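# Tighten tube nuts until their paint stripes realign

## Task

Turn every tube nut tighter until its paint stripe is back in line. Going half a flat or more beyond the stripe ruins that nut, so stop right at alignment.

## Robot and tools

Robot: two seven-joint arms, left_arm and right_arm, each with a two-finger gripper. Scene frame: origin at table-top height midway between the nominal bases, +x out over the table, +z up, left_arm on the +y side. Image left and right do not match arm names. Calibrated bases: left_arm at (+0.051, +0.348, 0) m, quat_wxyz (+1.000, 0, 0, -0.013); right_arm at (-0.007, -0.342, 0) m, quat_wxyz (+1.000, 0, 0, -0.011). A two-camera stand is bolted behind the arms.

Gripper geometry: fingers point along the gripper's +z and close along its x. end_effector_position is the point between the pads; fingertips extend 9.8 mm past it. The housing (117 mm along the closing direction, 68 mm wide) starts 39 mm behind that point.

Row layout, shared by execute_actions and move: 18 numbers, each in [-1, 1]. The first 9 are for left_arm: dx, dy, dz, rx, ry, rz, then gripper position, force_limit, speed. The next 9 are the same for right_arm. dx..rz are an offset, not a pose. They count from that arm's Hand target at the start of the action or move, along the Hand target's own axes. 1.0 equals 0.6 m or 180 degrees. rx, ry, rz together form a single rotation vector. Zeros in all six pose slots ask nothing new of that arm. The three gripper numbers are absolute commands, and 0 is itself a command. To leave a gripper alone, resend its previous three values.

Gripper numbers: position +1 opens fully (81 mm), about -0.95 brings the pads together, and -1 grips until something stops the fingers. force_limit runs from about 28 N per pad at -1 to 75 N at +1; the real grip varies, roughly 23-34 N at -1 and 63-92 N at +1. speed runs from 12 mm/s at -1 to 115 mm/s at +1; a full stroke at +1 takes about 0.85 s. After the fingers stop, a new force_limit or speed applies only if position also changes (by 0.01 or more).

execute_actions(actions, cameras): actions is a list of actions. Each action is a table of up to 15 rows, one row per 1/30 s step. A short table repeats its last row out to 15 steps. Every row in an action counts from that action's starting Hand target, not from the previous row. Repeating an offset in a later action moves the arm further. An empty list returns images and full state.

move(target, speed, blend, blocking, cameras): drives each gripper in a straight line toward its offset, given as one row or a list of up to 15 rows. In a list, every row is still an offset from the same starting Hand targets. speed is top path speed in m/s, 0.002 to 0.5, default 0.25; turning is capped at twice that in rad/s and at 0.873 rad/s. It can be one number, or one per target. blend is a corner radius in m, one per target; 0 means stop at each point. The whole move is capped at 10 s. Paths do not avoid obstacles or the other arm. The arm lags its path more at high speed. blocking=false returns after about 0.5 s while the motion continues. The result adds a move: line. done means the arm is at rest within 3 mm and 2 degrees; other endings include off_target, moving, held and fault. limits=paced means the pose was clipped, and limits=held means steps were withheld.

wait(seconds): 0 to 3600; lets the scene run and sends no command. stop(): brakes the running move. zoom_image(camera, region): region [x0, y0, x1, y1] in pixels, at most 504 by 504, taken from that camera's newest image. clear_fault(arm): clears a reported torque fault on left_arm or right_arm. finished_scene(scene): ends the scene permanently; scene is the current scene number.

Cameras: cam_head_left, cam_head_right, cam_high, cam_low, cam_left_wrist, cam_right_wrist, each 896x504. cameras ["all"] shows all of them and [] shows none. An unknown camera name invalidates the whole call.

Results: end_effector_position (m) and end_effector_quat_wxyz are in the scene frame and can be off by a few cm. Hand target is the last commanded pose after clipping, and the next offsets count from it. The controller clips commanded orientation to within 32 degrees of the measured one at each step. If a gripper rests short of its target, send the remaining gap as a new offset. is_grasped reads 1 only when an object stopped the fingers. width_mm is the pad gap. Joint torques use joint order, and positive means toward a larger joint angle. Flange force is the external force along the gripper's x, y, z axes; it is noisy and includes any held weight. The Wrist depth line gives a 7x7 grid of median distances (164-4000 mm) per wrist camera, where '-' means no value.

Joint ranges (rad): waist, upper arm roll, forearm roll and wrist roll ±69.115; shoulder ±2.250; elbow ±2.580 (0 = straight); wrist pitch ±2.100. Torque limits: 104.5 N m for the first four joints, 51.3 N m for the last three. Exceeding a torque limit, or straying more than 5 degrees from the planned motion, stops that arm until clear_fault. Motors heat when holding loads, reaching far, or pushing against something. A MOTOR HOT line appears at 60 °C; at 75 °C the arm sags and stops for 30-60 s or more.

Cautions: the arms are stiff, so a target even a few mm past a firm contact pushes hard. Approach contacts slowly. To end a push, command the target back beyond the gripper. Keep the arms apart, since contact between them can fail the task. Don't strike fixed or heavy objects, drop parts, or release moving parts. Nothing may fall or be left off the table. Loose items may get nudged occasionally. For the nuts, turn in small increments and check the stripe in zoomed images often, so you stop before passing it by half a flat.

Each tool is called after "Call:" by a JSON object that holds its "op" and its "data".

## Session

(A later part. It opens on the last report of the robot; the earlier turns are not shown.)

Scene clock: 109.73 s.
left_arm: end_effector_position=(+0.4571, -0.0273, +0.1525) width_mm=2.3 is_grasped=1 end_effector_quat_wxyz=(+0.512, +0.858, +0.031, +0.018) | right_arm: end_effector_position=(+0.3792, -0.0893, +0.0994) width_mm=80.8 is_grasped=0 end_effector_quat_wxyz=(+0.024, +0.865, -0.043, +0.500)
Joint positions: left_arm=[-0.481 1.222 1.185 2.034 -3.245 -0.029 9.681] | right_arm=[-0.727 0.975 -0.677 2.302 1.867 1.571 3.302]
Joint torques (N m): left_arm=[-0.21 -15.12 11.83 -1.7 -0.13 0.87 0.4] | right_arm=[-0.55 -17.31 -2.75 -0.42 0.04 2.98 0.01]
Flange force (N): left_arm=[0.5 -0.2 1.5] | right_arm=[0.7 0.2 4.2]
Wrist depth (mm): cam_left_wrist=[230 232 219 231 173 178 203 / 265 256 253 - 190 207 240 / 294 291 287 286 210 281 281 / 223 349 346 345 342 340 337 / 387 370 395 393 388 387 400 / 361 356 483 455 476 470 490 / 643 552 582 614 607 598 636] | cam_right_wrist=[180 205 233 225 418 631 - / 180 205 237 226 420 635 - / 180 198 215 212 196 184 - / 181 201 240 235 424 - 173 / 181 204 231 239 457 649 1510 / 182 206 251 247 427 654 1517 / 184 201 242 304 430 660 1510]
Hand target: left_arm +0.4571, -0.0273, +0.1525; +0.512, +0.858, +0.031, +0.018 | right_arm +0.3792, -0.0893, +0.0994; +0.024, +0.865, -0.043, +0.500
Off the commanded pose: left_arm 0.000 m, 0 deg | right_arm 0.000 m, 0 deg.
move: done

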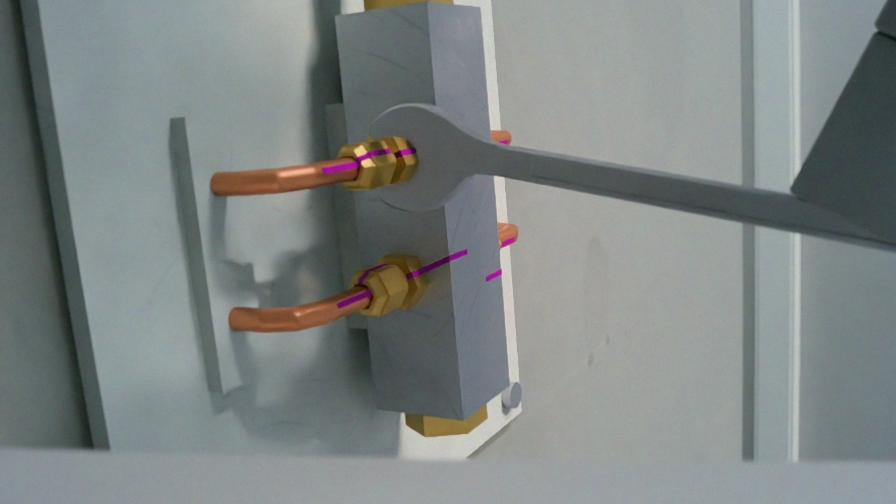

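Clean. Continue to seat.

Call:
{"op": "move", "data": {"target": [0,-0.0070,0.0044,0,0,0,-0.98,1,0,0,0,0,0,0,0,0.994,1,1], "speed": 0.025, "cameras": []}}

Call:
{"op": "move", "data": {"target": [0,-0.0035,0.0022,0,0,0,-0.98,1,0,0,0,0,0,0,0,0.994,1,1], "speed": 0.02, "cameras": []}}

Call:
{"op": "move", "data": {"target": [0,-0.0021,0.0013,0,0,0,-0.98,1,0,0,0,0,0,0,0,0.994,1,1], "speed": 0.02, "cameras": []}}

Scene clock: 110.53 s.
left_arm: end_effector_position=(+0.4572, -0.0276, +0.1475) width_mm=2.3 is_grasped=1 end_effector_quat_wxyz=(+0.512, +0.858, +0.031, +0.018) | right_arm: end_effector_position=(+0.3792, -0.0893, +0.0994) width_mm=80.8 is_grasped=0 end_effector_quat_wxyz=(+0.024, +0.865, -0.043, +0.500)
Joint positions: left_arm=[-0.478 1.234 1.178 2.034 -3.251 -0.022 9.676] | right_arm=[-0.727 0.975 -0.677 2.302 1.867 1.571 3.302]
Joint torques (N m): left_arm=[-0.36 -15.22 11.81 -1.6 -0.2 0.84 0.41] | right_arm=[-0.59 -17.27 -2.72 -0.4 0.03 2.98 0.02]
Flange force (N): left_arm=[0.2 -0.1 1.9] | right_arm=[0.9 0.2 4.3]
Wrist depth (mm): cam_left_wrist=[228 224 214 177 170 174 201 / 256 248 244 - 182 205 225 / 292 281 278 276 207 273 272 / 314 338 335 334 232 330 325 / 371 367 383 378 377 375 386 / 363 357 468 441 461 455 474 / 581 362 602 595 589 581 611] | cam_right_wrist=[180 205 234 225 417 632 - / 180 205 236 227 420 579 - / 180 198 223 213 197 185 1454 / 181 201 240 235 424 - 173 / 181 204 231 239 457 649 1503 / 182 206 251 246 428 652 1510 / 184 200 242 304 429 661 1524]
Hand target: left_arm +0.4572, -0.0276, +0.1475; +0.512, +0.858, +0.031, +0.018 | right_arm +0.3792, -0.0893, +0.0994; +0.024, +0.865, -0.043, +0.500
Off the commanded pose: left_arm 0.000 m, 0 deg | right_arm 0.000 m, 0 deg.
move: done

Scene clock: 111.03 s.
left_arm: end_effector_position=(+0.4572, -0.0278, +0.1450) width_mm=2.3 is_grasped=1 end_effector_quat_wxyz=(+0.512, +0.858, +0.031, +0.018) | right_arm: end_effector_position=(+0.3792, -0.0893, +0.0994) width_mm=80.8 is_grasped=0 end_effector_quat_wxyz=(+0.024, +0.865, -0.043, +0.500)
Joint positions: left_arm=[-0.477 1.239 1.175 2.034 -3.253 -0.019 9.673] | right_arm=[-0.727 0.975 -0.677 2.302 1.867 1.571 3.302]
Joint torques (N m): left_arm=[-0.71 -14.86 10.28 -1.57 -0.24 0.74 0.34] | right_arm=[-0.57 -17.31 -2.74 -0.42 0.02 2.96 0.02]
Flange force (N): left_arm=[-0.3 2.6 1.0] | right_arm=[0.7 0.2 4.3]
Wrist depth (mm): cam_left_wrist=[225 219 201 175 - 173 183 / 253 245 232 - 177 204 222 / 289 277 274 273 202 269 268 / 310 332 331 329 227 324 321 / 360 362 376 374 371 368 381 / 364 358 459 434 451 448 467 / 356 352 590 588 578 570 606] | cam_right_wrist=[180 205 233 226 418 577 - / 180 205 235 226 421 580 - / 180 198 223 213 199 185 1460 / 181 201 240 235 424 - - / 181 204 231 239 456 650 1497 / 182 206 251 246 428 655 1503 / 184 200 242 304 430 659 1514]
Hand target: left_arm +0.4572, -0.0278, +0.1450; +0.512, +0.858, +0.031, +0.018 | right_arm +0.3792, -0.0893, +0.0994; +0.024, +0.865, -0.043, +0.500
Off the commanded pose: left_arm 0.000 m, 0 deg | right_arm 0.000 m, 0 deg.
move: done

Scene clock: 111.53 s.
left_arm: end_effector_position=(+0.4572, -0.0279, +0.1436) width_mm=2.3 is_grasped=1 end_effector_quat_wxyz=(+0.512, +0.858, +0.031, +0.018) | right_arm: end_effector_position=(+0.3792, -0.0893, +0.0994) width_mm=80.8 is_grasped=0 end_effector_quat_wxyz=(+0.024, +0.865, -0.043, +0.500)
Joint positions: left_arm=[-0.476 1.243 1.173 2.034 -3.255 -0.017 9.671] | right_arm=[-0.727 0.975 -0.677 2.302 1.867 1.571 3.302]
Joint torques (N m): left_arm=[-0.79 -14.18 8.49 -1.19 -0.27 0.44 0.33] | right_arm=[-0.55 -17.31 -2.71 -0.38 0.02 2.97 0.02]
Flange force (N): left_arm=[-0.3 5.8 -0.4] | right_arm=[0.7 0.1 4.3]
Wrist depth (mm): cam_left_wrist=[223 217 178 173 - 172 183 / 250 242 229 - 175 203 219 / 285 275 271 270 200 266 266 / 307 329 327 326 224 321 318 / 358 360 372 369 367 365 378 / 364 356 456 431 448 445 464 / 352 347 584 580 574 567 600] | cam_right_wrist=[180 205 234 226 417 574 - / 180 205 235 226 420 577 - / 180 198 223 214 196 184 1483 / 181 201 240 235 423 - 1460 / 181 204 231 239 457 649 1497 / 182 206 251 246 429 653 1510 / 184 200 241 304 429 662 1528]
Hand target: left_arm +0.4572, -0.0279, +0.1435; +0.512, +0.858, +0.031, +0.018 | right_arm +0.3792, -0.0893, +0.0994; +0.024, +0.865, -0.043, +0.500
Off the commanded pose: left_arm 0.000 m, 0 deg | right_arm 0.000 m, 0 deg.
move: done

Call:
{"op": "move", "data": {"target": [0,-0.0018,0.0011,0,0,0,-0.98,1,0,0,0,0,0,0,0,0.994,1,1], "speed": 0.02, "cameras": ["cam_right_wrist","cam_left_wrist"]}}

Call:
{"op": "zoom_image", "data": {"camera": "cam_right_wrist", "region": [320, 90, 480, 210]}}

Call:
{"op": "zoom_image", "data": {"camera": "cam_left_wrist", "region": [400, 120, 500, 180]}}

Scene clock: 112.43 s.
left_arm: end_effector_position=(+0.4572, -0.0280, +0.1423) width_mm=2.3 is_grasped=1 end_effector_quat_wxyz=(+0.512, +0.858, +0.031, +0.018) | right_arm: end_effector_position=(+0.3792, -0.0893, +0.0994) width_mm=80.8 is_grasped=0 end_effector_quat_wxyz=(+0.024, +0.865, -0.043, +0.500)
Joint positions: left_arm=[-0.475 1.246 1.171 2.034 -3.256 -0.015 9.67] | right_arm=[-0.727 0.975 -0.677 2.302 1.867 1.571 3.302]
Joint torques (N m): left_arm=[-2.33 -10.47 -1.67 0.07 -0.41 -0.8 0.31] | right_arm=[-0.57 -17.28 -2.71 -0.37 0.02 2.98 0.02]
Flange force (N): left_arm=[-0.9 24.8 -6.5] | right_arm=[0.8 0.1 4.3]
Wrist depth (mm): cam_left_wrist=[222 212 177 171 - 171 184 / 250 246 229 - 175 202 218 / 285 274 271 269 199 266 266 / 307 328 328 314 224 322 318 / 353 360 372 371 368 366 378 / 361 356 456 430 448 446 464 / 350 348 588 582 576 571 602] | cam_right_wrist=[180 205 233 226 418 576 - / 180 205 235 228 420 575 - / 180 198 223 214 199 185 1477 / 181 201 240 235 424 - - / 181 204 231 239 456 650 1480 / 182 206 251 246 427 656 1510 / 184 200 242 304 430 660 1521]
Hand target: left_arm +0.4572, -0.0279, +0.1423; +0.512, +0.858, +0.031, +0.018 | right_arm +0.3792, -0.0893, +0.0994; +0.024, +0.865, -0.043, +0.500
Off the commanded pose: left_arm 0.000 m, 0 deg | right_arm 0.000 m, 0 deg.
move: done
Images, in order (width x height): cam_left_wrist 896x504, cam_right_wrist 896x504.

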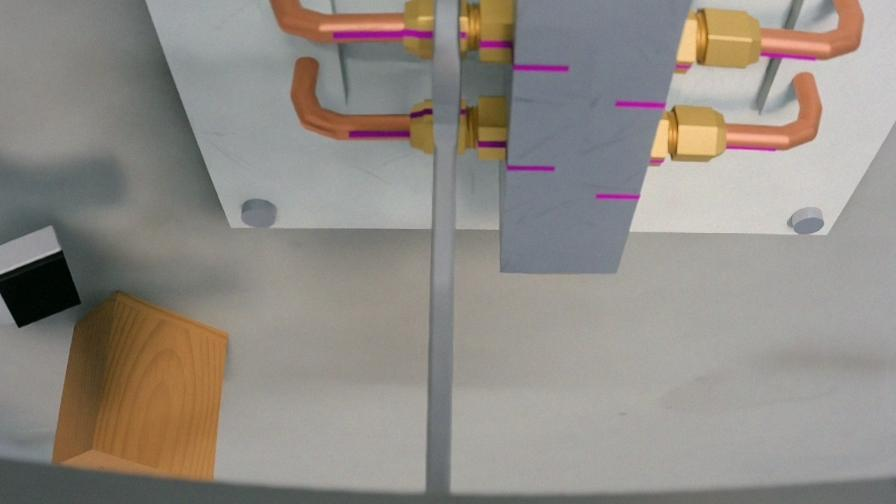

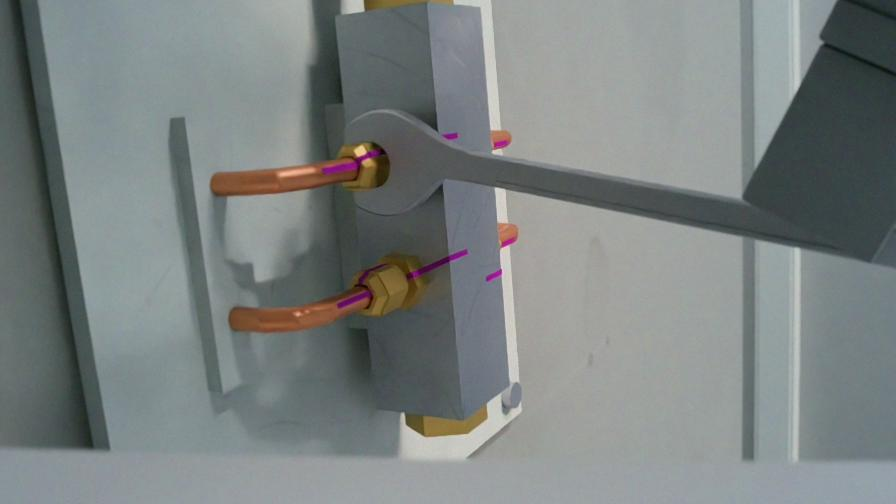

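Scaled by 3.150 from the camera's image (finer frame: 1280x720).

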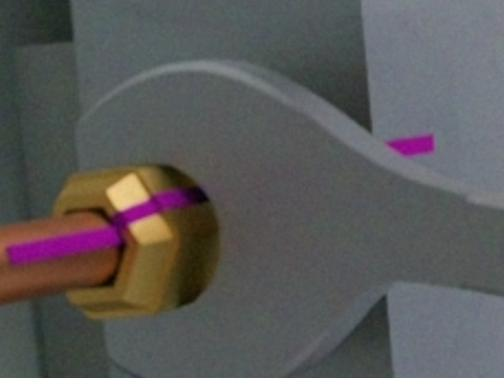

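Scaled by 5.040 from the camera's image (finer frame: 1280x720).

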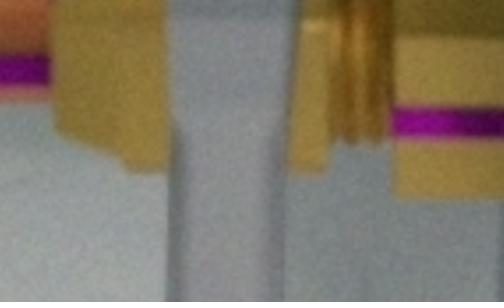

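Call:
{"op": "move", "data": {"target": [[0,0.0016,-0.001,0,0,0,-0.98,1,0,0,0,0,0,0,0,0.994,1,1],[0,0.0158,0.0354,0.0667,0,0,-0.98,1,0,0,0,0,0,0,0,0.994,1,1]], "speed": 0.05, "cameras": ["cam_right_wrist","cam_left_wrist"]}}

Call:
{"op": "zoom_image", "data": {"camera": "cam_right_wrist", "region": [300, 110, 420, 200]}}

Call:
{"op": "zoom_image", "data": {"camera": "cam_left_wrist", "region": [380, 0, 500, 90]}}

Scene clock: 115.87 s.
left_arm: end_effector_position=(+0.4589, -0.0511, +0.1405) width_mm=2.3 is_grasped=1 end_effector_quat_wxyz=(+0.419, +0.907, +0.033, +0.015) | right_arm: end_effector_position=(+0.3792, -0.0893, +0.0994) width_mm=80.8 is_grasped=0 end_effector_quat_wxyz=(+0.024, +0.865, -0.043, +0.500)
Joint positions: left_arm=[-0.271 0.995 1.01 1.94 -3.148 -0.113 9.803] | right_arm=[-0.727 0.975 -0.677 2.302 1.867 1.571 3.302]
Joint torques (N m): left_arm=[22.87 -4.54 15.95 -4.39 0.24 2.34 0.29] | right_arm=[-0.57 -17.29 -2.75 -0.41 0.03 2.98 0.01]
Flange force (N): left_arm=[0.9 -12.1 -67.0] | right_arm=[0.8 0.2 4.3]
Wrist depth (mm): cam_left_wrist=[215 212 197 175 - 174 191 / 233 229 219 223 174 220 214 / 254 248 244 198 186 201 240 / 274 273 268 261 205 265 264 / 295 309 301 308 305 304 303 / 341 339 336 335 333 341 341 / 333 347 383 380 378 388 388] | cam_right_wrist=[180 205 233 226 417 - - / 180 205 235 229 420 579 - / 181 198 223 213 422 583 - / 180 201 240 235 199 188 - / 181 204 231 240 426 183 167 / 182 206 251 247 427 593 1503 / 184 200 241 304 429 657 1517]
Hand target: left_arm +0.4588, -0.0511, +0.1405; +0.419, +0.907, +0.033, +0.015 | right_arm +0.3792, -0.0893, +0.0994; +0.024, +0.865, -0.043, +0.500
Off the commanded pose: left_arm 0.000 m, 0 deg | right_arm 0.000 m, 0 deg.
move: done
Images, in order (width x height): cam_left_wrist 896x504, cam_right_wrist 896x504.

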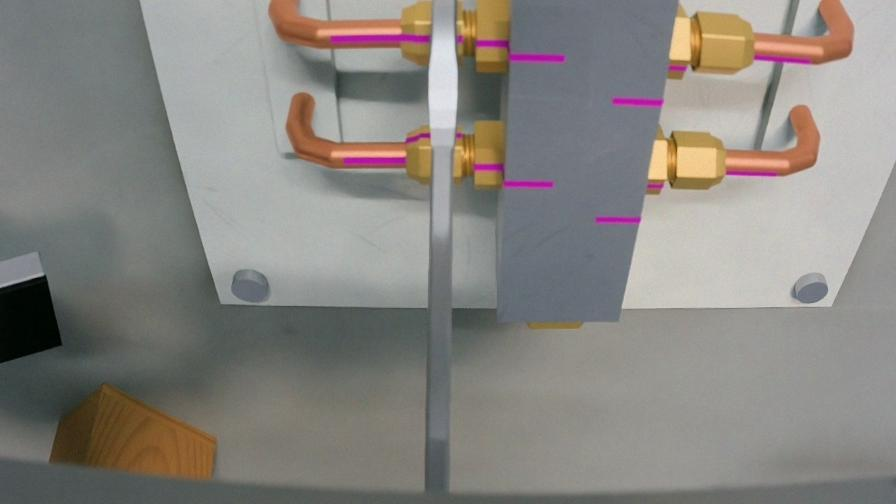

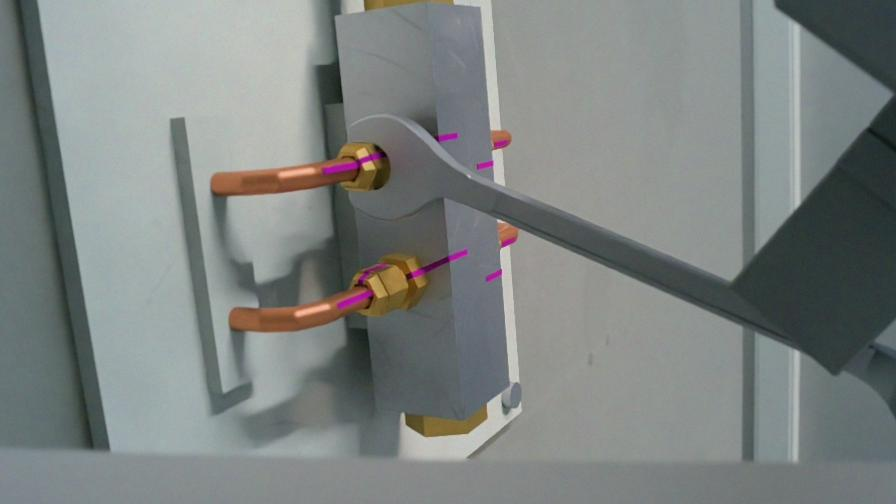

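Scaled by 4.200 from the camera's image (finer frame: 1280x720).

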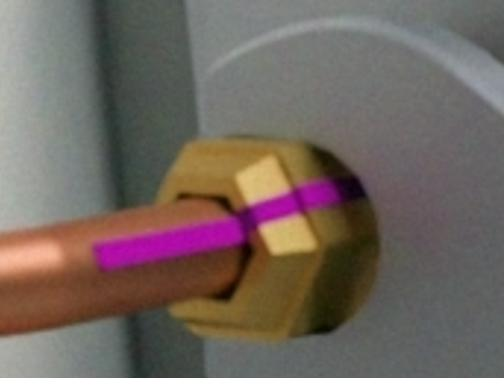

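Scaled by 4.200 from the camera's image (finer frame: 1280x720).

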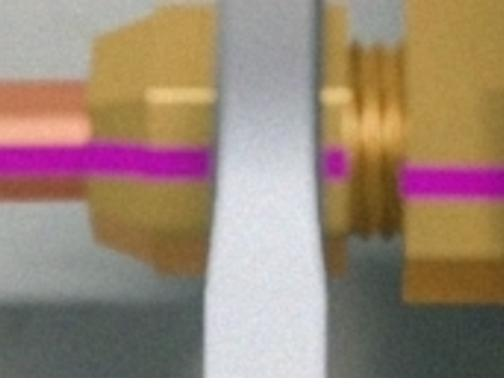

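Call:
{"op": "move", "data": {"target": [0,0.0068,0.0148,0.0278,0,0,-0.98,1,0,0,0,0,0,0,0,0.994,1,1], "speed": 0.04, "cameras": ["cam_left_wrist"]}}

Call:
{"op": "zoom_image", "data": {"camera": "cam_left_wrist", "region": [380, 0, 500, 90]}}

Scene clock: 118.13 s.
left_arm: end_effector_position=(+0.4595, -0.0605, +0.1379) width_mm=2.3 is_grasped=1 end_effector_quat_wxyz=(+0.379, +0.925, +0.033, +0.014) | right_arm: end_effector_position=(+0.3792, -0.0893, +0.0994) width_mm=80.8 is_grasped=0 end_effector_quat_wxyz=(+0.024, +0.865, -0.043, +0.500)
Joint positions: left_arm=[-0.165 0.912 0.915 1.886 -3.12 -0.179 9.862] | right_arm=[-0.727 0.975 -0.677 2.302 1.867 1.571 3.302]
Joint torques (N m): left_arm=[25.05 -2.33 18.15 -5.16 0.87 3.07 0.29] | right_arm=[-0.55 -17.27 -2.71 -0.41 0.01 2.97 0.04]
Flange force (N): left_arm=[2.1 -17.0 -72.4] | right_arm=[0.7 0.3 4.2]
Wrist depth (mm): cam_left_wrist=[213 209 197 176 - 176 191 / 228 224 217 223 173 218 212 / 246 241 241 197 183 198 234 / 262 261 257 256 202 254 253 / 285 284 274 279 216 276 276 / 321 319 317 309 308 313 312 / 334 338 343 341 342 348 347] | cam_right_wrist=[180 205 233 226 418 576 - / 180 205 237 228 419 - - / 180 198 223 215 451 532 - / 181 201 240 235 202 587 - / 181 204 231 239 426 186 167 / 182 206 251 247 427 542 1473 / 184 201 242 304 428 658 1514]
Hand target: left_arm +0.4595, -0.0605, +0.1379; +0.379, +0.925, +0.033, +0.014 | right_arm +0.3792, -0.0893, +0.0994; +0.024, +0.865, -0.043, +0.500
Off the commanded pose: left_arm 0.000 m, 0 deg | right_arm 0.000 m, 0 deg.
move: done

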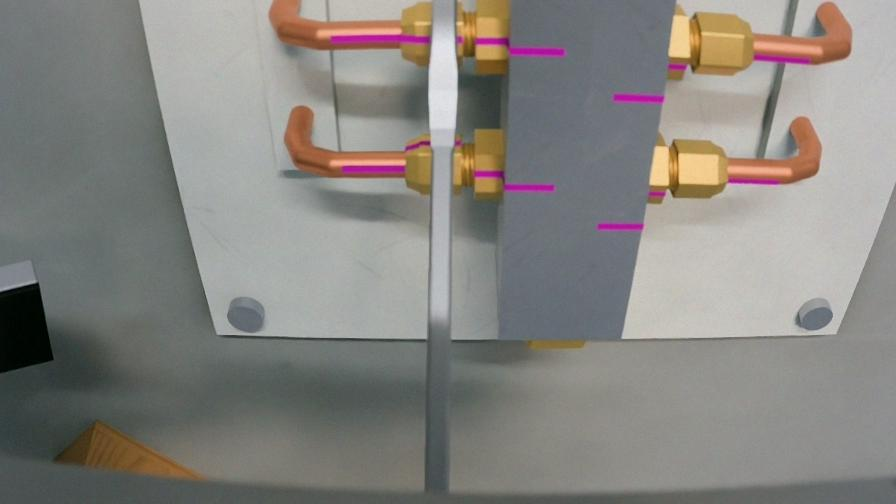

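Scaled by 4.200 from the camera's image (finer frame: 1280x720).

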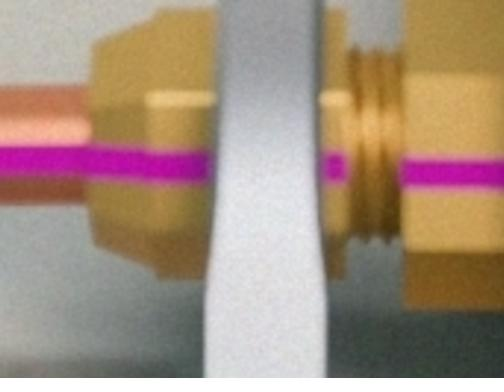

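Call:
{"op": "move", "data": {"target": [0,-0.0068,-0.0135,-0.0265,0,0,-0.98,1,0,0,0,0,0,0,0,0.994,1,1], "speed": 0.04, "cameras": ["cam_left_wrist"]}}

Call:
{"op": "zoom_image", "data": {"camera": "cam_left_wrist", "region": [380, 0, 500, 90]}}

Scene clock: 119.77 s.
left_arm: end_effector_position=(+0.4589, -0.0519, +0.1408) width_mm=2.3 is_grasped=1 end_effector_quat_wxyz=(+0.417, +0.908, +0.033, +0.015) | right_arm: end_effector_position=(+0.3792, -0.0893, +0.0994) width_mm=80.8 is_grasped=0 end_effector_quat_wxyz=(+0.024, +0.865, -0.043, +0.500)
Joint positions: left_arm=[-0.265 0.99 1.006 1.937 -3.145 -0.116 9.805] | right_arm=[-0.727 0.975 -0.677 2.302 1.867 1.571 3.302]
Joint torques (N m): left_arm=[-3.86 -18.77 10.17 -3.85 0 0.64 0.43] | right_arm=[-0.55 -17.31 -2.72 -0.38 0 2.99 0.01]
Flange force (N): left_arm=[1.8 2.0 15.4] | right_arm=[0.8 0.1 4.4]
Wrist depth (mm): cam_left_wrist=[215 211 203 173 - 172 185 / 233 229 219 - 174 217 212 / 255 249 244 248 186 197 240 / 273 272 268 267 204 264 263 / 294 310 301 307 306 304 302 / 340 338 336 335 334 340 338 / 336 344 382 379 377 388 384] | cam_right_wrist=[179 205 234 226 419 - - / 180 205 237 229 421 - - / 180 198 218 213 454 583 - / 181 201 240 235 198 533 - / 181 204 232 239 426 182 - / 182 207 251 247 428 591 1524 / 184 200 242 304 430 662 1521]
Hand target: left_arm +0.4589, -0.0519, +0.1408; +0.417, +0.908, +0.033, +0.015 | right_arm +0.3792, -0.0893, +0.0994; +0.024, +0.865, -0.043, +0.500
Off the commanded pose: left_arm 0.000 m, 0 deg | right_arm 0.000 m, 0 deg.
move: done

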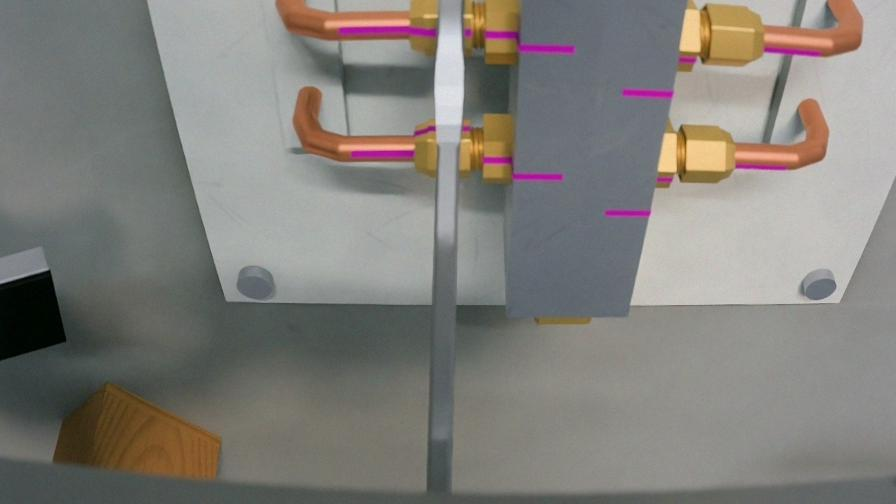

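Scaled by 4.200 from the camera's image (finer frame: 1280x720).

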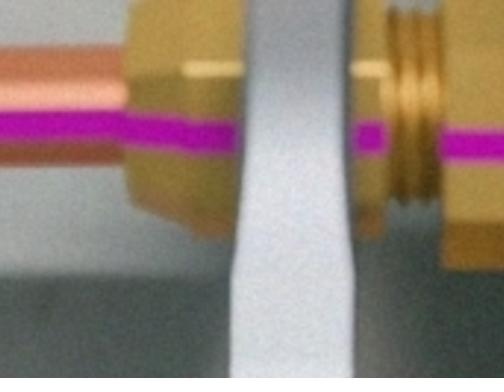

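Call:
{"op": "move", "data": {"target": [[0,0.0013,0.0029,0.0055,0,0,-0.98,1,0,0,0,0,0,0,0,0.994,1,1],[0,0.0070,-0.0006,0.0055,0,0,-0.98,1,0,0,0,0,0,0,0,0.994,1,1]], "speed": 0.03, "cameras": []}}

Scene clock: 120.90 s.
left_arm: end_effector_position=(+0.4590, -0.0544, +0.1442) width_mm=2.3 is_grasped=1 end_effector_quat_wxyz=(+0.409, +0.912, +0.033, +0.015) | right_arm: end_effector_position=(+0.3792, -0.0893, +0.0994) width_mm=80.8 is_grasped=0 end_effector_quat_wxyz=(+0.024, +0.865, -0.043, +0.500)
Joint positions: left_arm=[-0.246 0.964 0.991 1.924 -3.136 -0.136 9.821] | right_arm=[-0.727 0.975 -0.677 2.302 1.867 1.571 3.302]
Joint torques (N m): left_arm=[-0.7 -16.47 9.99 -4.43 0.07 1.08 0.43] | right_arm=[-0.55 -17.3 -2.72 -0.38 0.03 2.98 0.01]
Flange force (N): left_arm=[1.0 1.7 3.3] | right_arm=[0.8 0.1 4.3]
Wrist depth (mm): cam_left_wrist=[220 215 209 175 169 173 196 / 238 234 222 - 179 201 214 / 254 254 247 247 195 245 244 / 276 275 271 271 208 268 268 / 305 312 303 309 307 306 305 / 341 339 337 337 334 342 339 / 335 343 380 377 376 384 385] | cam_right_wrist=[180 204 234 226 418 527 - / 180 205 237 229 420 529 - / 180 198 218 213 422 580 - / 181 201 240 235 198 583 - / 181 204 231 239 426 181 - / 182 206 251 246 428 591 1517 / 184 201 242 304 429 658 1524]
Hand target: left_arm +0.4591, -0.0544, +0.1442; +0.409, +0.912, +0.033, +0.015 | right_arm +0.3792, -0.0893, +0.0994; +0.024, +0.865, -0.043, +0.500
Off the commanded pose: left_arm 0.000 m, 0 deg | right_arm 0.000 m, 0 deg.
move: done

Call:
{"op": "move", "data": {"target": [[0,0.0581,-0.036,0,0,0,-0.98,1,0,0,0,0,0,0,0,0.994,1,1],[0,0.0812,-0.0174,-0.0344,0,0,-0.98,1,0,0,0,0,0,0,0,0.994,1,1]], "speed": 0.08, "blend": [0.005,0], "cameras": ["cam_right_wrist","cam_left_wrist"]}}

Call:
{"op": "zoom_image", "data": {"camera": "cam_right_wrist", "region": [310, 110, 630, 350]}}

Scene clock: 125.63 s.
left_arm: end_effector_position=(+0.4608, -0.0789, +0.1875) width_mm=2.3 is_grasped=1 end_effector_quat_wxyz=(+0.458, +0.888, +0.032, +0.016) | right_arm: end_effector_position=(+0.3792, -0.0893, +0.0994) width_mm=80.8 is_grasped=0 end_effector_quat_wxyz=(+0.024, +0.865, -0.043, +0.500)
Joint positions: left_arm=[-0.281 0.986 1.103 1.908 -3.117 -0.123 9.814] | right_arm=[-0.727 0.975 -0.677 2.302 1.867 1.571 3.302]
Joint torques (N m): left_arm=[-0.19 -16.07 10.8 -4.82 0.1 1.19 0.43] | right_arm=[-0.56 -17.31 -2.74 -0.37 0.01 2.99 0.01]
Flange force (N): left_arm=[1.1 0.8 2.1] | right_arm=[0.8 0.1 4.4]
Wrist depth (mm): cam_left_wrist=[266 271 268 273 215 264 264 / 304 303 303 302 301 293 298 / 330 337 335 333 332 330 327 / 358 356 374 374 361 370 366 / 330 345 413 411 410 409 417 / - - 476 456 470 466 480 / - 594 559 558 553 547 567] | cam_right_wrist=[180 205 233 226 419 634 1464 / 180 205 237 230 421 639 1464 / 180 198 218 233 422 642 1464 / 180 201 240 235 423 646 1497 / 181 204 231 239 199 649 1507 / 182 206 251 247 427 542 1473 / 184 200 242 304 430 656 1524]
Hand target: left_arm +0.4608, -0.0789, +0.1875; +0.458, +0.888, +0.032, +0.016 | right_arm +0.3792, -0.0893, +0.0994; +0.024, +0.865, -0.043, +0.500
Off the commanded pose: left_arm 0.000 m, 0 deg | right_arm 0.000 m, 0 deg.
move: done
Images, in order (width x height): cam_left_wrist 896x504, cam_right_wrist 896x504.

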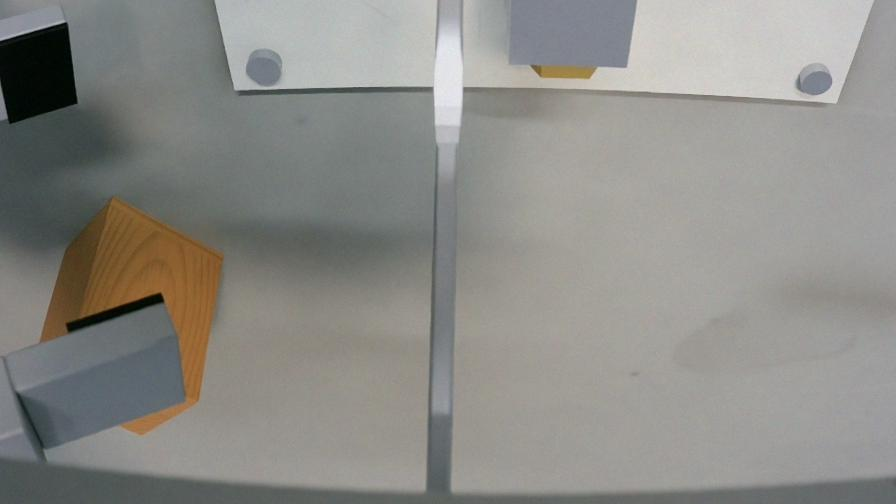

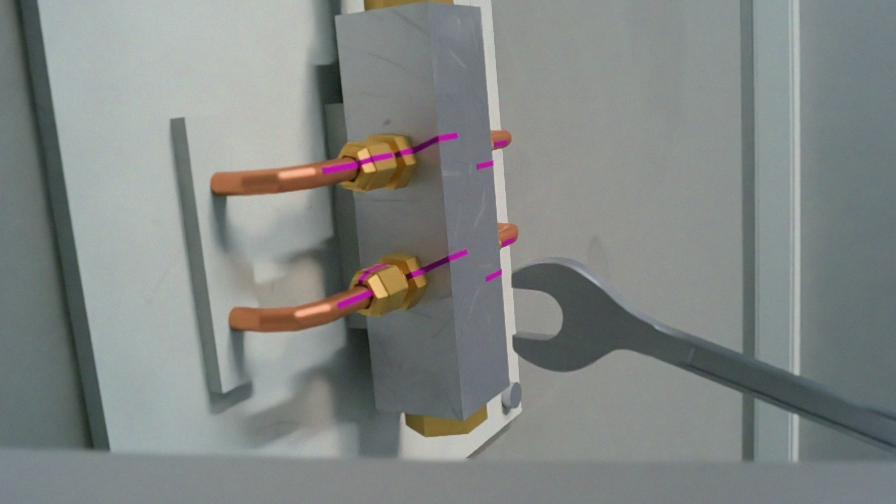

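Scaled by 1.575 from the camera's image (finer frame: 1280x720).

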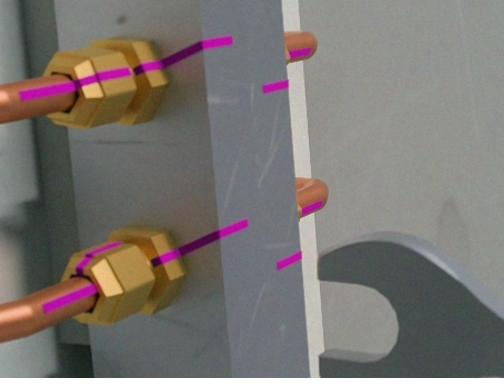

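Call:
{"op": "zoom_image", "data": {"camera": "cam_right_wrist", "region": [490, 240, 650, 390]}}

Call:
{"op": "zoom_image", "data": {"camera": "cam_right_wrist", "region": [320, 230, 480, 350]}}

Scaled by 3.150 from the camera's image (finer frame: 1280x720).

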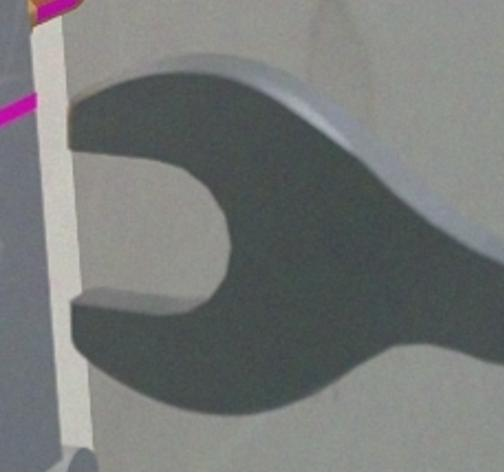

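Scaled by 3.150 from the camera's image (finer frame: 1280x720).

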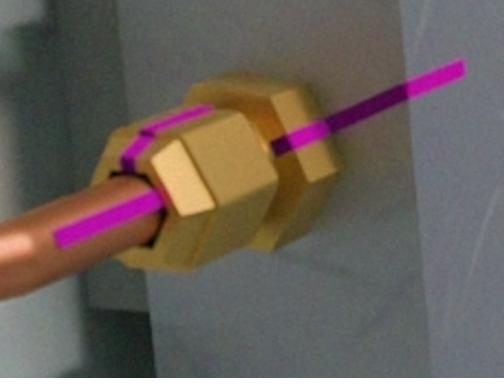

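Call:
{"op": "move", "data": {"target": [0,-0.0382,0.0245,0.0056,0,0,-0.98,1,0,0,0,0,0,0,0,0.994,1,1], "speed": 0.06, "cameras": ["cam_right_wrist","cam_left_wrist"]}}

Call:
{"op": "zoom_image", "data": {"camera": "cam_right_wrist", "region": [320, 220, 520, 370]}}

Call:
{"op": "zoom_image", "data": {"camera": "cam_left_wrist", "region": [380, 0, 500, 90]}}

Scene clock: 128.10 s.
left_arm: end_effector_position=(+0.4608, -0.0775, +0.1604) width_mm=2.3 is_grasped=1 end_effector_quat_wxyz=(+0.450, +0.892, +0.032, +0.016) | right_arm: end_effector_position=(+0.3792, -0.0893, +0.0994) width_mm=80.8 is_grasped=0 end_effector_quat_wxyz=(+0.024, +0.865, -0.043, +0.500)
Joint positions: left_arm=[-0.259 1.025 1.063 1.916 -3.135 -0.087 9.797] | right_arm=[-0.727 0.975 -0.677 2.302 1.867 1.571 3.302]
Joint torques (N m): left_arm=[-0.23 -16.49 10.86 -4.21 -0.01 1.13 0.38] | right_arm=[-0.55 -17.3 -2.74 -0.42 0.02 2.96 0.02]
Flange force (N): left_arm=[0.9 0.9 2.0] | right_arm=[0.7 0.2 4.3]
Wrist depth (mm): cam_left_wrist=[236 236 236 231 182 229 228 / 258 257 259 259 200 250 249 / 285 290 289 288 288 285 283 / 325 323 314 322 319 317 316 / 329 344 354 351 350 358 356 / 306 330 391 402 387 399 408 / 305 321 471 454 465 465 477] | cam_right_wrist=[180 205 233 226 418 633 1457 / 180 205 238 230 420 638 1467 / 180 198 218 233 423 641 - / 181 201 240 231 454 644 - / 181 204 231 219 202 651 - / 182 207 251 247 400 189 - / 184 200 242 304 430 656 -]
Hand target: left_arm +0.4607, -0.0775, +0.1603; +0.450, +0.892, +0.032, +0.016 | right_arm +0.3792, -0.0893, +0.0994; +0.024, +0.865, -0.043, +0.500
Off the commanded pose: left_arm 0.000 m, 0 deg | right_arm 0.000 m, 0 deg.
move: done
Images, in order (width x height): cam_left_wrist 896x504, cam_right_wrist 896x504.

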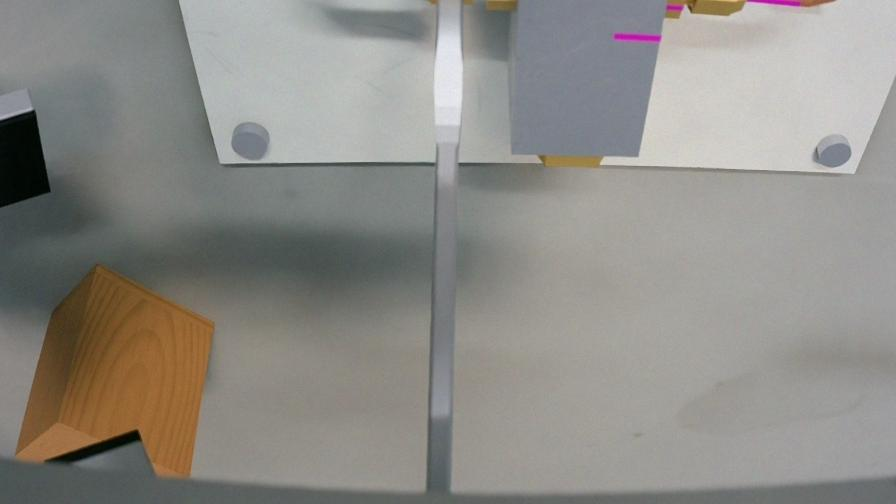

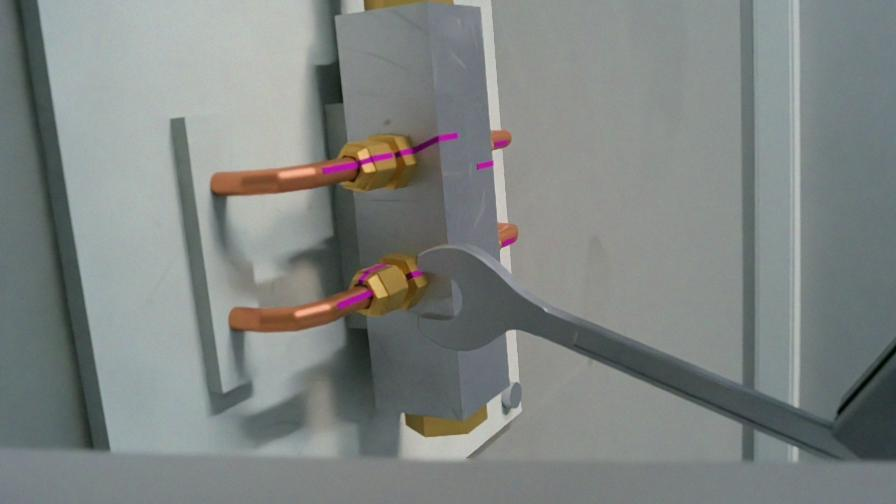

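Scaled by 2.520 from the camera's image (finer frame: 1280x720).

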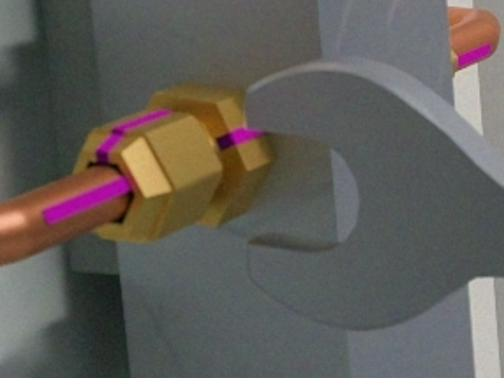

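Scaled by 4.200 from the camera's image (finer frame: 1280x720).

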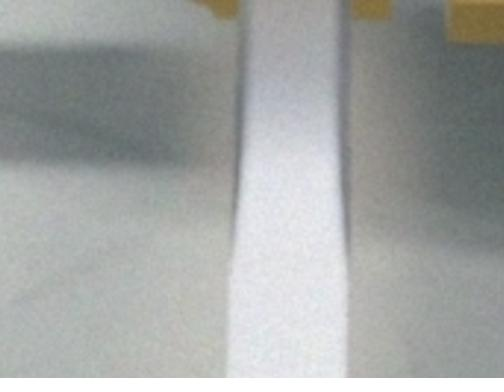

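Call:
{"op": "move", "data": {"target": [0,-0.0079,0.0060,0,0,0,-0.98,1,0,0,0,0,0,0,0,0.994,1,1], "speed": 0.03, "cameras": []}}

Call:
{"op": "move", "data": {"target": [0,-0.0043,0.0026,0,0,0,-0.98,1,0,0,0,0,0,0,0,0.994,1,1], "speed": 0.02, "cameras": []}}

Call:
{"op": "move", "data": {"target": [0,-0.0043,0.0026,0,0,0,-0.98,1,0,0,0,0,0,0,0,0.994,1,1], "speed": 0.02, "cameras": ["cam_right_wrist"]}}

Call:
{"op": "zoom_image", "data": {"camera": "cam_right_wrist", "region": [320, 220, 480, 340]}}

Scene clock: 129.57 s.
left_arm: end_effector_position=(+0.4608, -0.0776, +0.1544) width_mm=2.3 is_grasped=1 end_effector_quat_wxyz=(+0.450, +0.892, +0.032, +0.016) | right_arm: end_effector_position=(+0.3792, -0.0893, +0.0994) width_mm=80.8 is_grasped=0 end_effector_quat_wxyz=(+0.024, +0.865, -0.043, +0.500)
Joint positions: left_arm=[-0.256 1.039 1.058 1.918 -3.141 -0.077 9.791] | right_arm=[-0.727 0.975 -0.677 2.302 1.867 1.571 3.302]
Joint torques (N m): left_arm=[-0.17 -16.53 10.89 -4.08 -0.03 1.09 0.41] | right_arm=[-0.58 -17.3 -2.74 -0.44 0.02 2.97 0]
Flange force (N): left_arm=[0.7 0.8 1.7] | right_arm=[0.8 0.3 4.3]
Wrist depth (mm): cam_left_wrist=[229 228 228 228 175 182 221 / 250 251 250 249 191 242 241 / 282 280 280 280 207 276 266 / 315 314 312 311 309 307 305 / 330 337 344 340 339 346 343 / 304 329 389 389 386 385 384 / 300 315 457 439 450 449 463] | cam_right_wrist=[180 205 233 225 418 636 1460 / 180 205 238 231 420 636 - / 180 198 218 233 424 582 - / 181 201 240 230 454 585 - / 181 204 231 216 205 649 - / 182 206 252 246 399 191 - / 184 200 242 304 429 596 -]
Hand target: left_arm +0.4608, -0.0776, +0.1544; +0.450, +0.892, +0.032, +0.016 | right_arm +0.3792, -0.0893, +0.0994; +0.024, +0.865, -0.043, +0.500
Off the commanded pose: left_arm 0.000 m, 0 deg | right_arm 0.000 m, 0 deg.
move: done

Scene clock: 130.07 s.
left_arm: end_effector_position=(+0.4607, -0.0773, +0.1514) width_mm=2.3 is_grasped=1 end_effector_quat_wxyz=(+0.450, +0.892, +0.032, +0.016) | right_arm: end_effector_position=(+0.3792, -0.0893, +0.0994) width_mm=80.8 is_grasped=0 end_effector_quat_wxyz=(+0.024, +0.865, -0.043, +0.500)
Joint positions: left_arm=[-0.255 1.045 1.055 1.919 -3.143 -0.071 9.788] | right_arm=[-0.727 0.975 -0.677 2.302 1.867 1.571 3.302]
Joint torques (N m): left_arm=[-0.22 -16.65 10.95 -3.94 -0.07 1.09 0.37] | right_arm=[-0.56 -17.3 -2.75 -0.38 0 2.98 0.02]
Flange force (N): left_arm=[0.9 0.8 2.0] | right_arm=[0.7 0.1 4.4]
Wrist depth (mm): cam_left_wrist=[229 225 220 225 171 177 217 / 246 247 246 246 187 233 237 / 277 269 265 264 202 262 260 / 310 308 299 305 303 302 300 / 329 337 347 335 333 341 339 / 305 330 383 381 381 379 377 / 300 323 449 446 443 443 456] | cam_right_wrist=[180 205 233 226 418 636 1464 / 180 205 238 231 421 636 - / 180 198 218 233 424 582 - / 181 201 240 230 453 - - / 181 204 231 220 398 589 - / 182 207 251 247 400 192 170 / 184 200 242 304 429 595 178]
Hand target: left_arm +0.4607, -0.0773, +0.1514; +0.450, +0.892, +0.032, +0.016 | right_arm +0.3792, -0.0893, +0.0994; +0.024, +0.865, -0.043, +0.500
Off the commanded pose: left_arm 0.000 m, 0 deg | right_arm 0.000 m, 0 deg.
move: done

Scene clock: 130.57 s.
left_arm: end_effector_position=(+0.4607, -0.0771, +0.1484) width_mm=2.3 is_grasped=1 end_effector_quat_wxyz=(+0.450, +0.892, +0.032, +0.016) | right_arm: end_effector_position=(+0.3792, -0.0893, +0.0994) width_mm=80.8 is_grasped=0 end_effector_quat_wxyz=(+0.024, +0.865, -0.043, +0.500)
Joint positions: left_arm=[-0.255 1.052 1.052 1.921 -3.146 -0.066 9.785] | right_arm=[-0.727 0.975 -0.677 2.302 1.867 1.571 3.302]
Joint torques (N m): left_arm=[-0.28 -16.61 10.86 -3.82 -0.07 1.06 0.44] | right_arm=[-0.55 -17.27 -2.75 -0.42 -0.02 2.96 0.01]
Flange force (N): left_arm=[0.9 1.0 2.0] | right_arm=[0.8 0.3 4.4]
Wrist depth (mm): cam_left_wrist=[225 222 220 180 171 175 198 / 247 243 242 241 183 228 232 / 266 265 261 260 198 257 250 / 305 302 294 300 298 297 296 / 324 333 340 329 328 336 333 / 306 329 378 376 373 374 381 / 297 323 441 439 434 435 448] | cam_right_wrist=[180 205 233 226 417 637 - / 180 205 238 231 419 578 - / 180 198 218 233 422 580 - / 181 201 240 231 454 - - / 181 204 232 220 397 589 - / 182 206 251 246 401 192 - / 184 200 242 304 429 545 -]
Hand target: left_arm +0.4607, -0.0771, +0.1484; +0.450, +0.892, +0.032, +0.016 | right_arm +0.3792, -0.0893, +0.0994; +0.024, +0.865, -0.043, +0.500
Off the commanded pose: left_arm 0.000 m, 0 deg | right_arm 0.000 m, 0 deg.
move: done

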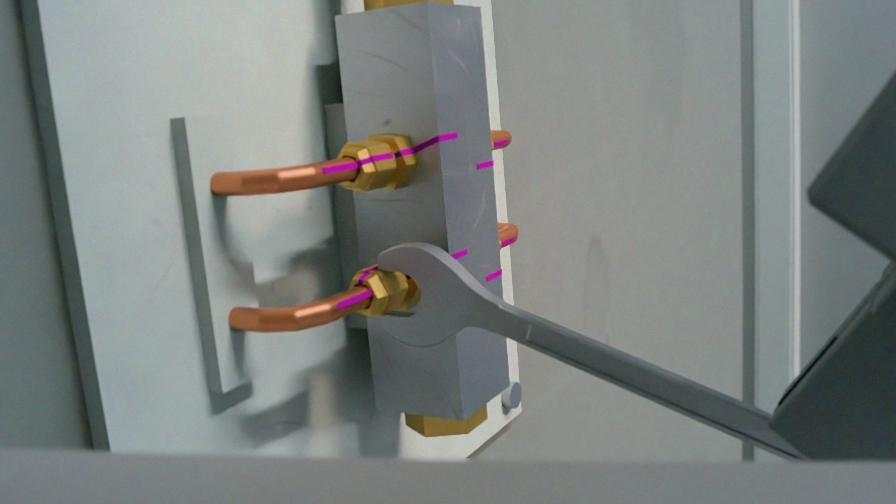

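Scaled by 3.150 from the camera's image (finer frame: 1280x720).

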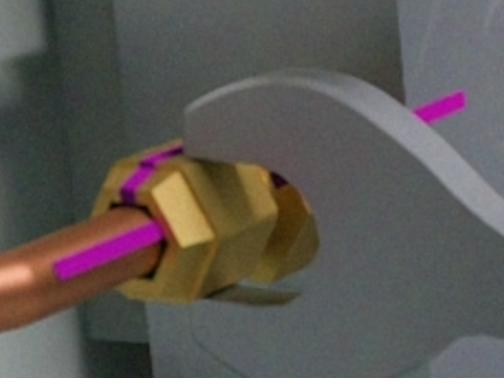

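Call:
{"op": "move", "data": {"target": [0,-0.0057,0.0035,0,0,0,-0.98,1,0,0,0,0,0,0,0,0.994,1,1], "speed": 0.025, "cameras": []}}

Call:
{"op": "move", "data": {"target": [0,-0.0028,0.0017,0,0,0,-0.98,1,0,0,0,0,0,0,0,0.994,1,1], "speed": 0.02, "cameras": []}}

Call:
{"op": "move", "data": {"target": [0,-0.0014,0.0009,0,0,0,-0.98,1,0,0,0,0,0,0,0,0.994,1,1], "speed": 0.02, "cameras": []}}

Scene clock: 131.60 s.
left_arm: end_effector_position=(+0.4607, -0.0768, +0.1445) width_mm=2.3 is_grasped=1 end_effector_quat_wxyz=(+0.450, +0.892, +0.032, +0.016) | right_arm: end_effector_position=(+0.3792, -0.0893, +0.0994) width_mm=80.8 is_grasped=0 end_effector_quat_wxyz=(+0.024, +0.865, -0.043, +0.500)
Joint positions: left_arm=[-0.254 1.061 1.049 1.922 -3.15 -0.059 9.781] | right_arm=[-0.727 0.975 -0.677 2.302 1.867 1.571 3.302]
Joint torques (N m): left_arm=[-2.79 -6 -6.44 2.75 -0.73 -2.19 0.32] | right_arm=[-0.52 -17.27 -2.72 -0.39 0.01 2.98 0.03]
Flange force (N): left_arm=[-0.8 33.2 -14.7] | right_arm=[0.8 0.1 4.2]
Wrist depth (mm): cam_left_wrist=[222 218 218 - 171 173 196 / 243 237 238 238 180 226 230 / 269 262 258 257 194 254 248 / 301 299 290 297 296 294 292 / 320 329 338 326 333 332 330 / 305 329 375 372 370 370 380 / 293 323 440 435 431 431 446] | cam_right_wrist=[180 205 233 226 418 636 - / 180 205 238 231 420 578 - / 180 198 218 233 423 530 - / 181 200 240 232 454 - - / 181 204 231 220 398 589 - / 182 206 251 246 399 192 - / 184 200 242 304 429 545 167]
Hand target: left_arm +0.4607, -0.0767, +0.1444; +0.450, +0.892, +0.032, +0.016 | right_arm +0.3792, -0.0893, +0.0994; +0.024, +0.865, -0.043, +0.500
Off the commanded pose: left_arm 0.000 m, 0 deg | right_arm 0.000 m, 0 deg.
move: done

Scene clock: 132.10 s.
left_arm: end_effector_position=(+0.4607, -0.0766, +0.1425) width_mm=2.3 is_grasped=1 end_effector_quat_wxyz=(+0.450, +0.892, +0.032, +0.016) | right_arm: end_effector_position=(+0.3792, -0.0893, +0.0994) width_mm=80.8 is_grasped=0 end_effector_quat_wxyz=(+0.024, +0.865, -0.043, +0.500)
Joint positions: left_arm=[-0.253 1.065 1.047 1.923 -3.152 -0.056 9.778] | right_arm=[-0.727 0.975 -0.677 2.302 1.867 1.571 3.302]
Joint torques (N m): left_arm=[-5.83 3.63 -23.13 9.38 -1.22 -5.5 0.24] | right_arm=[-0.57 -17.31 -2.73 -0.37 0.01 2.97 0.03]
Flange force (N): left_arm=[-1.0 64.2 -27.3] | right_arm=[0.7 0.1 4.4]
Wrist depth (mm): cam_left_wrist=[222 217 217 - 171 172 195 / 242 239 238 238 180 226 230 / 269 260 258 256 194 254 248 / 301 299 290 297 288 294 293 / 319 328 337 325 335 332 330 / 306 329 375 371 371 370 381 / 293 406 439 436 436 433 447] | cam_right_wrist=[180 205 233 226 417 635 - / 180 205 237 231 421 581 - / 180 198 218 233 422 532 - / 181 201 240 231 455 - - / 181 204 231 220 399 588 - / 182 206 251 247 400 193 - / 184 201 242 304 428 - 167]
Hand target: left_arm +0.4607, -0.0765, +0.1424; +0.450, +0.892, +0.032, +0.016 | right_arm +0.3792, -0.0893, +0.0994; +0.024, +0.865, -0.043, +0.500
Off the commanded pose: left_arm 0.000 m, 0 deg | right_arm 0.000 m, 0 deg.
move: done

Scene clock: 132.60 s.
left_arm: end_effector_position=(+0.4606, -0.0764, +0.1413) width_mm=2.3 is_grasped=1 end_effector_quat_wxyz=(+0.450, +0.892, +0.032, +0.016) | right_arm: end_effector_position=(+0.3792, -0.0893, +0.0994) width_mm=80.8 is_grasped=0 end_effector_quat_wxyz=(+0.024, +0.865, -0.043, +0.500)
Joint positions: left_arm=[-0.253 1.068 1.046 1.924 -3.153 -0.055 9.777] | right_arm=[-0.727 0.975 -0.677 2.302 1.867 1.571 3.302]
Joint torques (N m): left_arm=[0.32 -12.59 5.54 -1.45 -0.31 -0.03 0.38] | right_arm=[-0.56 -17.27 -2.71 -0.4 0 2.97 0.02]
Flange force (N): left_arm=[0.6 10.9 -7.3] | right_arm=[0.8 0.2 4.3]
Wrist depth (mm): cam_left_wrist=[216 212 203 173 - 171 194 / 237 233 227 231 173 224 223 / 256 255 250 249 192 247 244 / 284 291 282 289 287 285 284 / 319 319 328 316 323 322 320 / 306 331 365 361 360 359 367 / 291 323 410 422 405 419 432] | cam_right_wrist=[180 205 233 226 417 576 - / 180 205 238 231 420 576 - / 180 198 218 233 422 - - / 181 201 239 234 424 - - / 181 204 231 222 424 539 - / 182 206 251 246 376 190 167 / 184 201 242 304 429 186 169]
Hand target: left_arm +0.4607, -0.0765, +0.1414; +0.450, +0.892, +0.032, +0.016 | right_arm +0.3792, -0.0893, +0.0994; +0.024, +0.865, -0.043, +0.500
Off the commanded pose: left_arm 0.000 m, 0 deg | right_arm 0.000 m, 0 deg.
move: done


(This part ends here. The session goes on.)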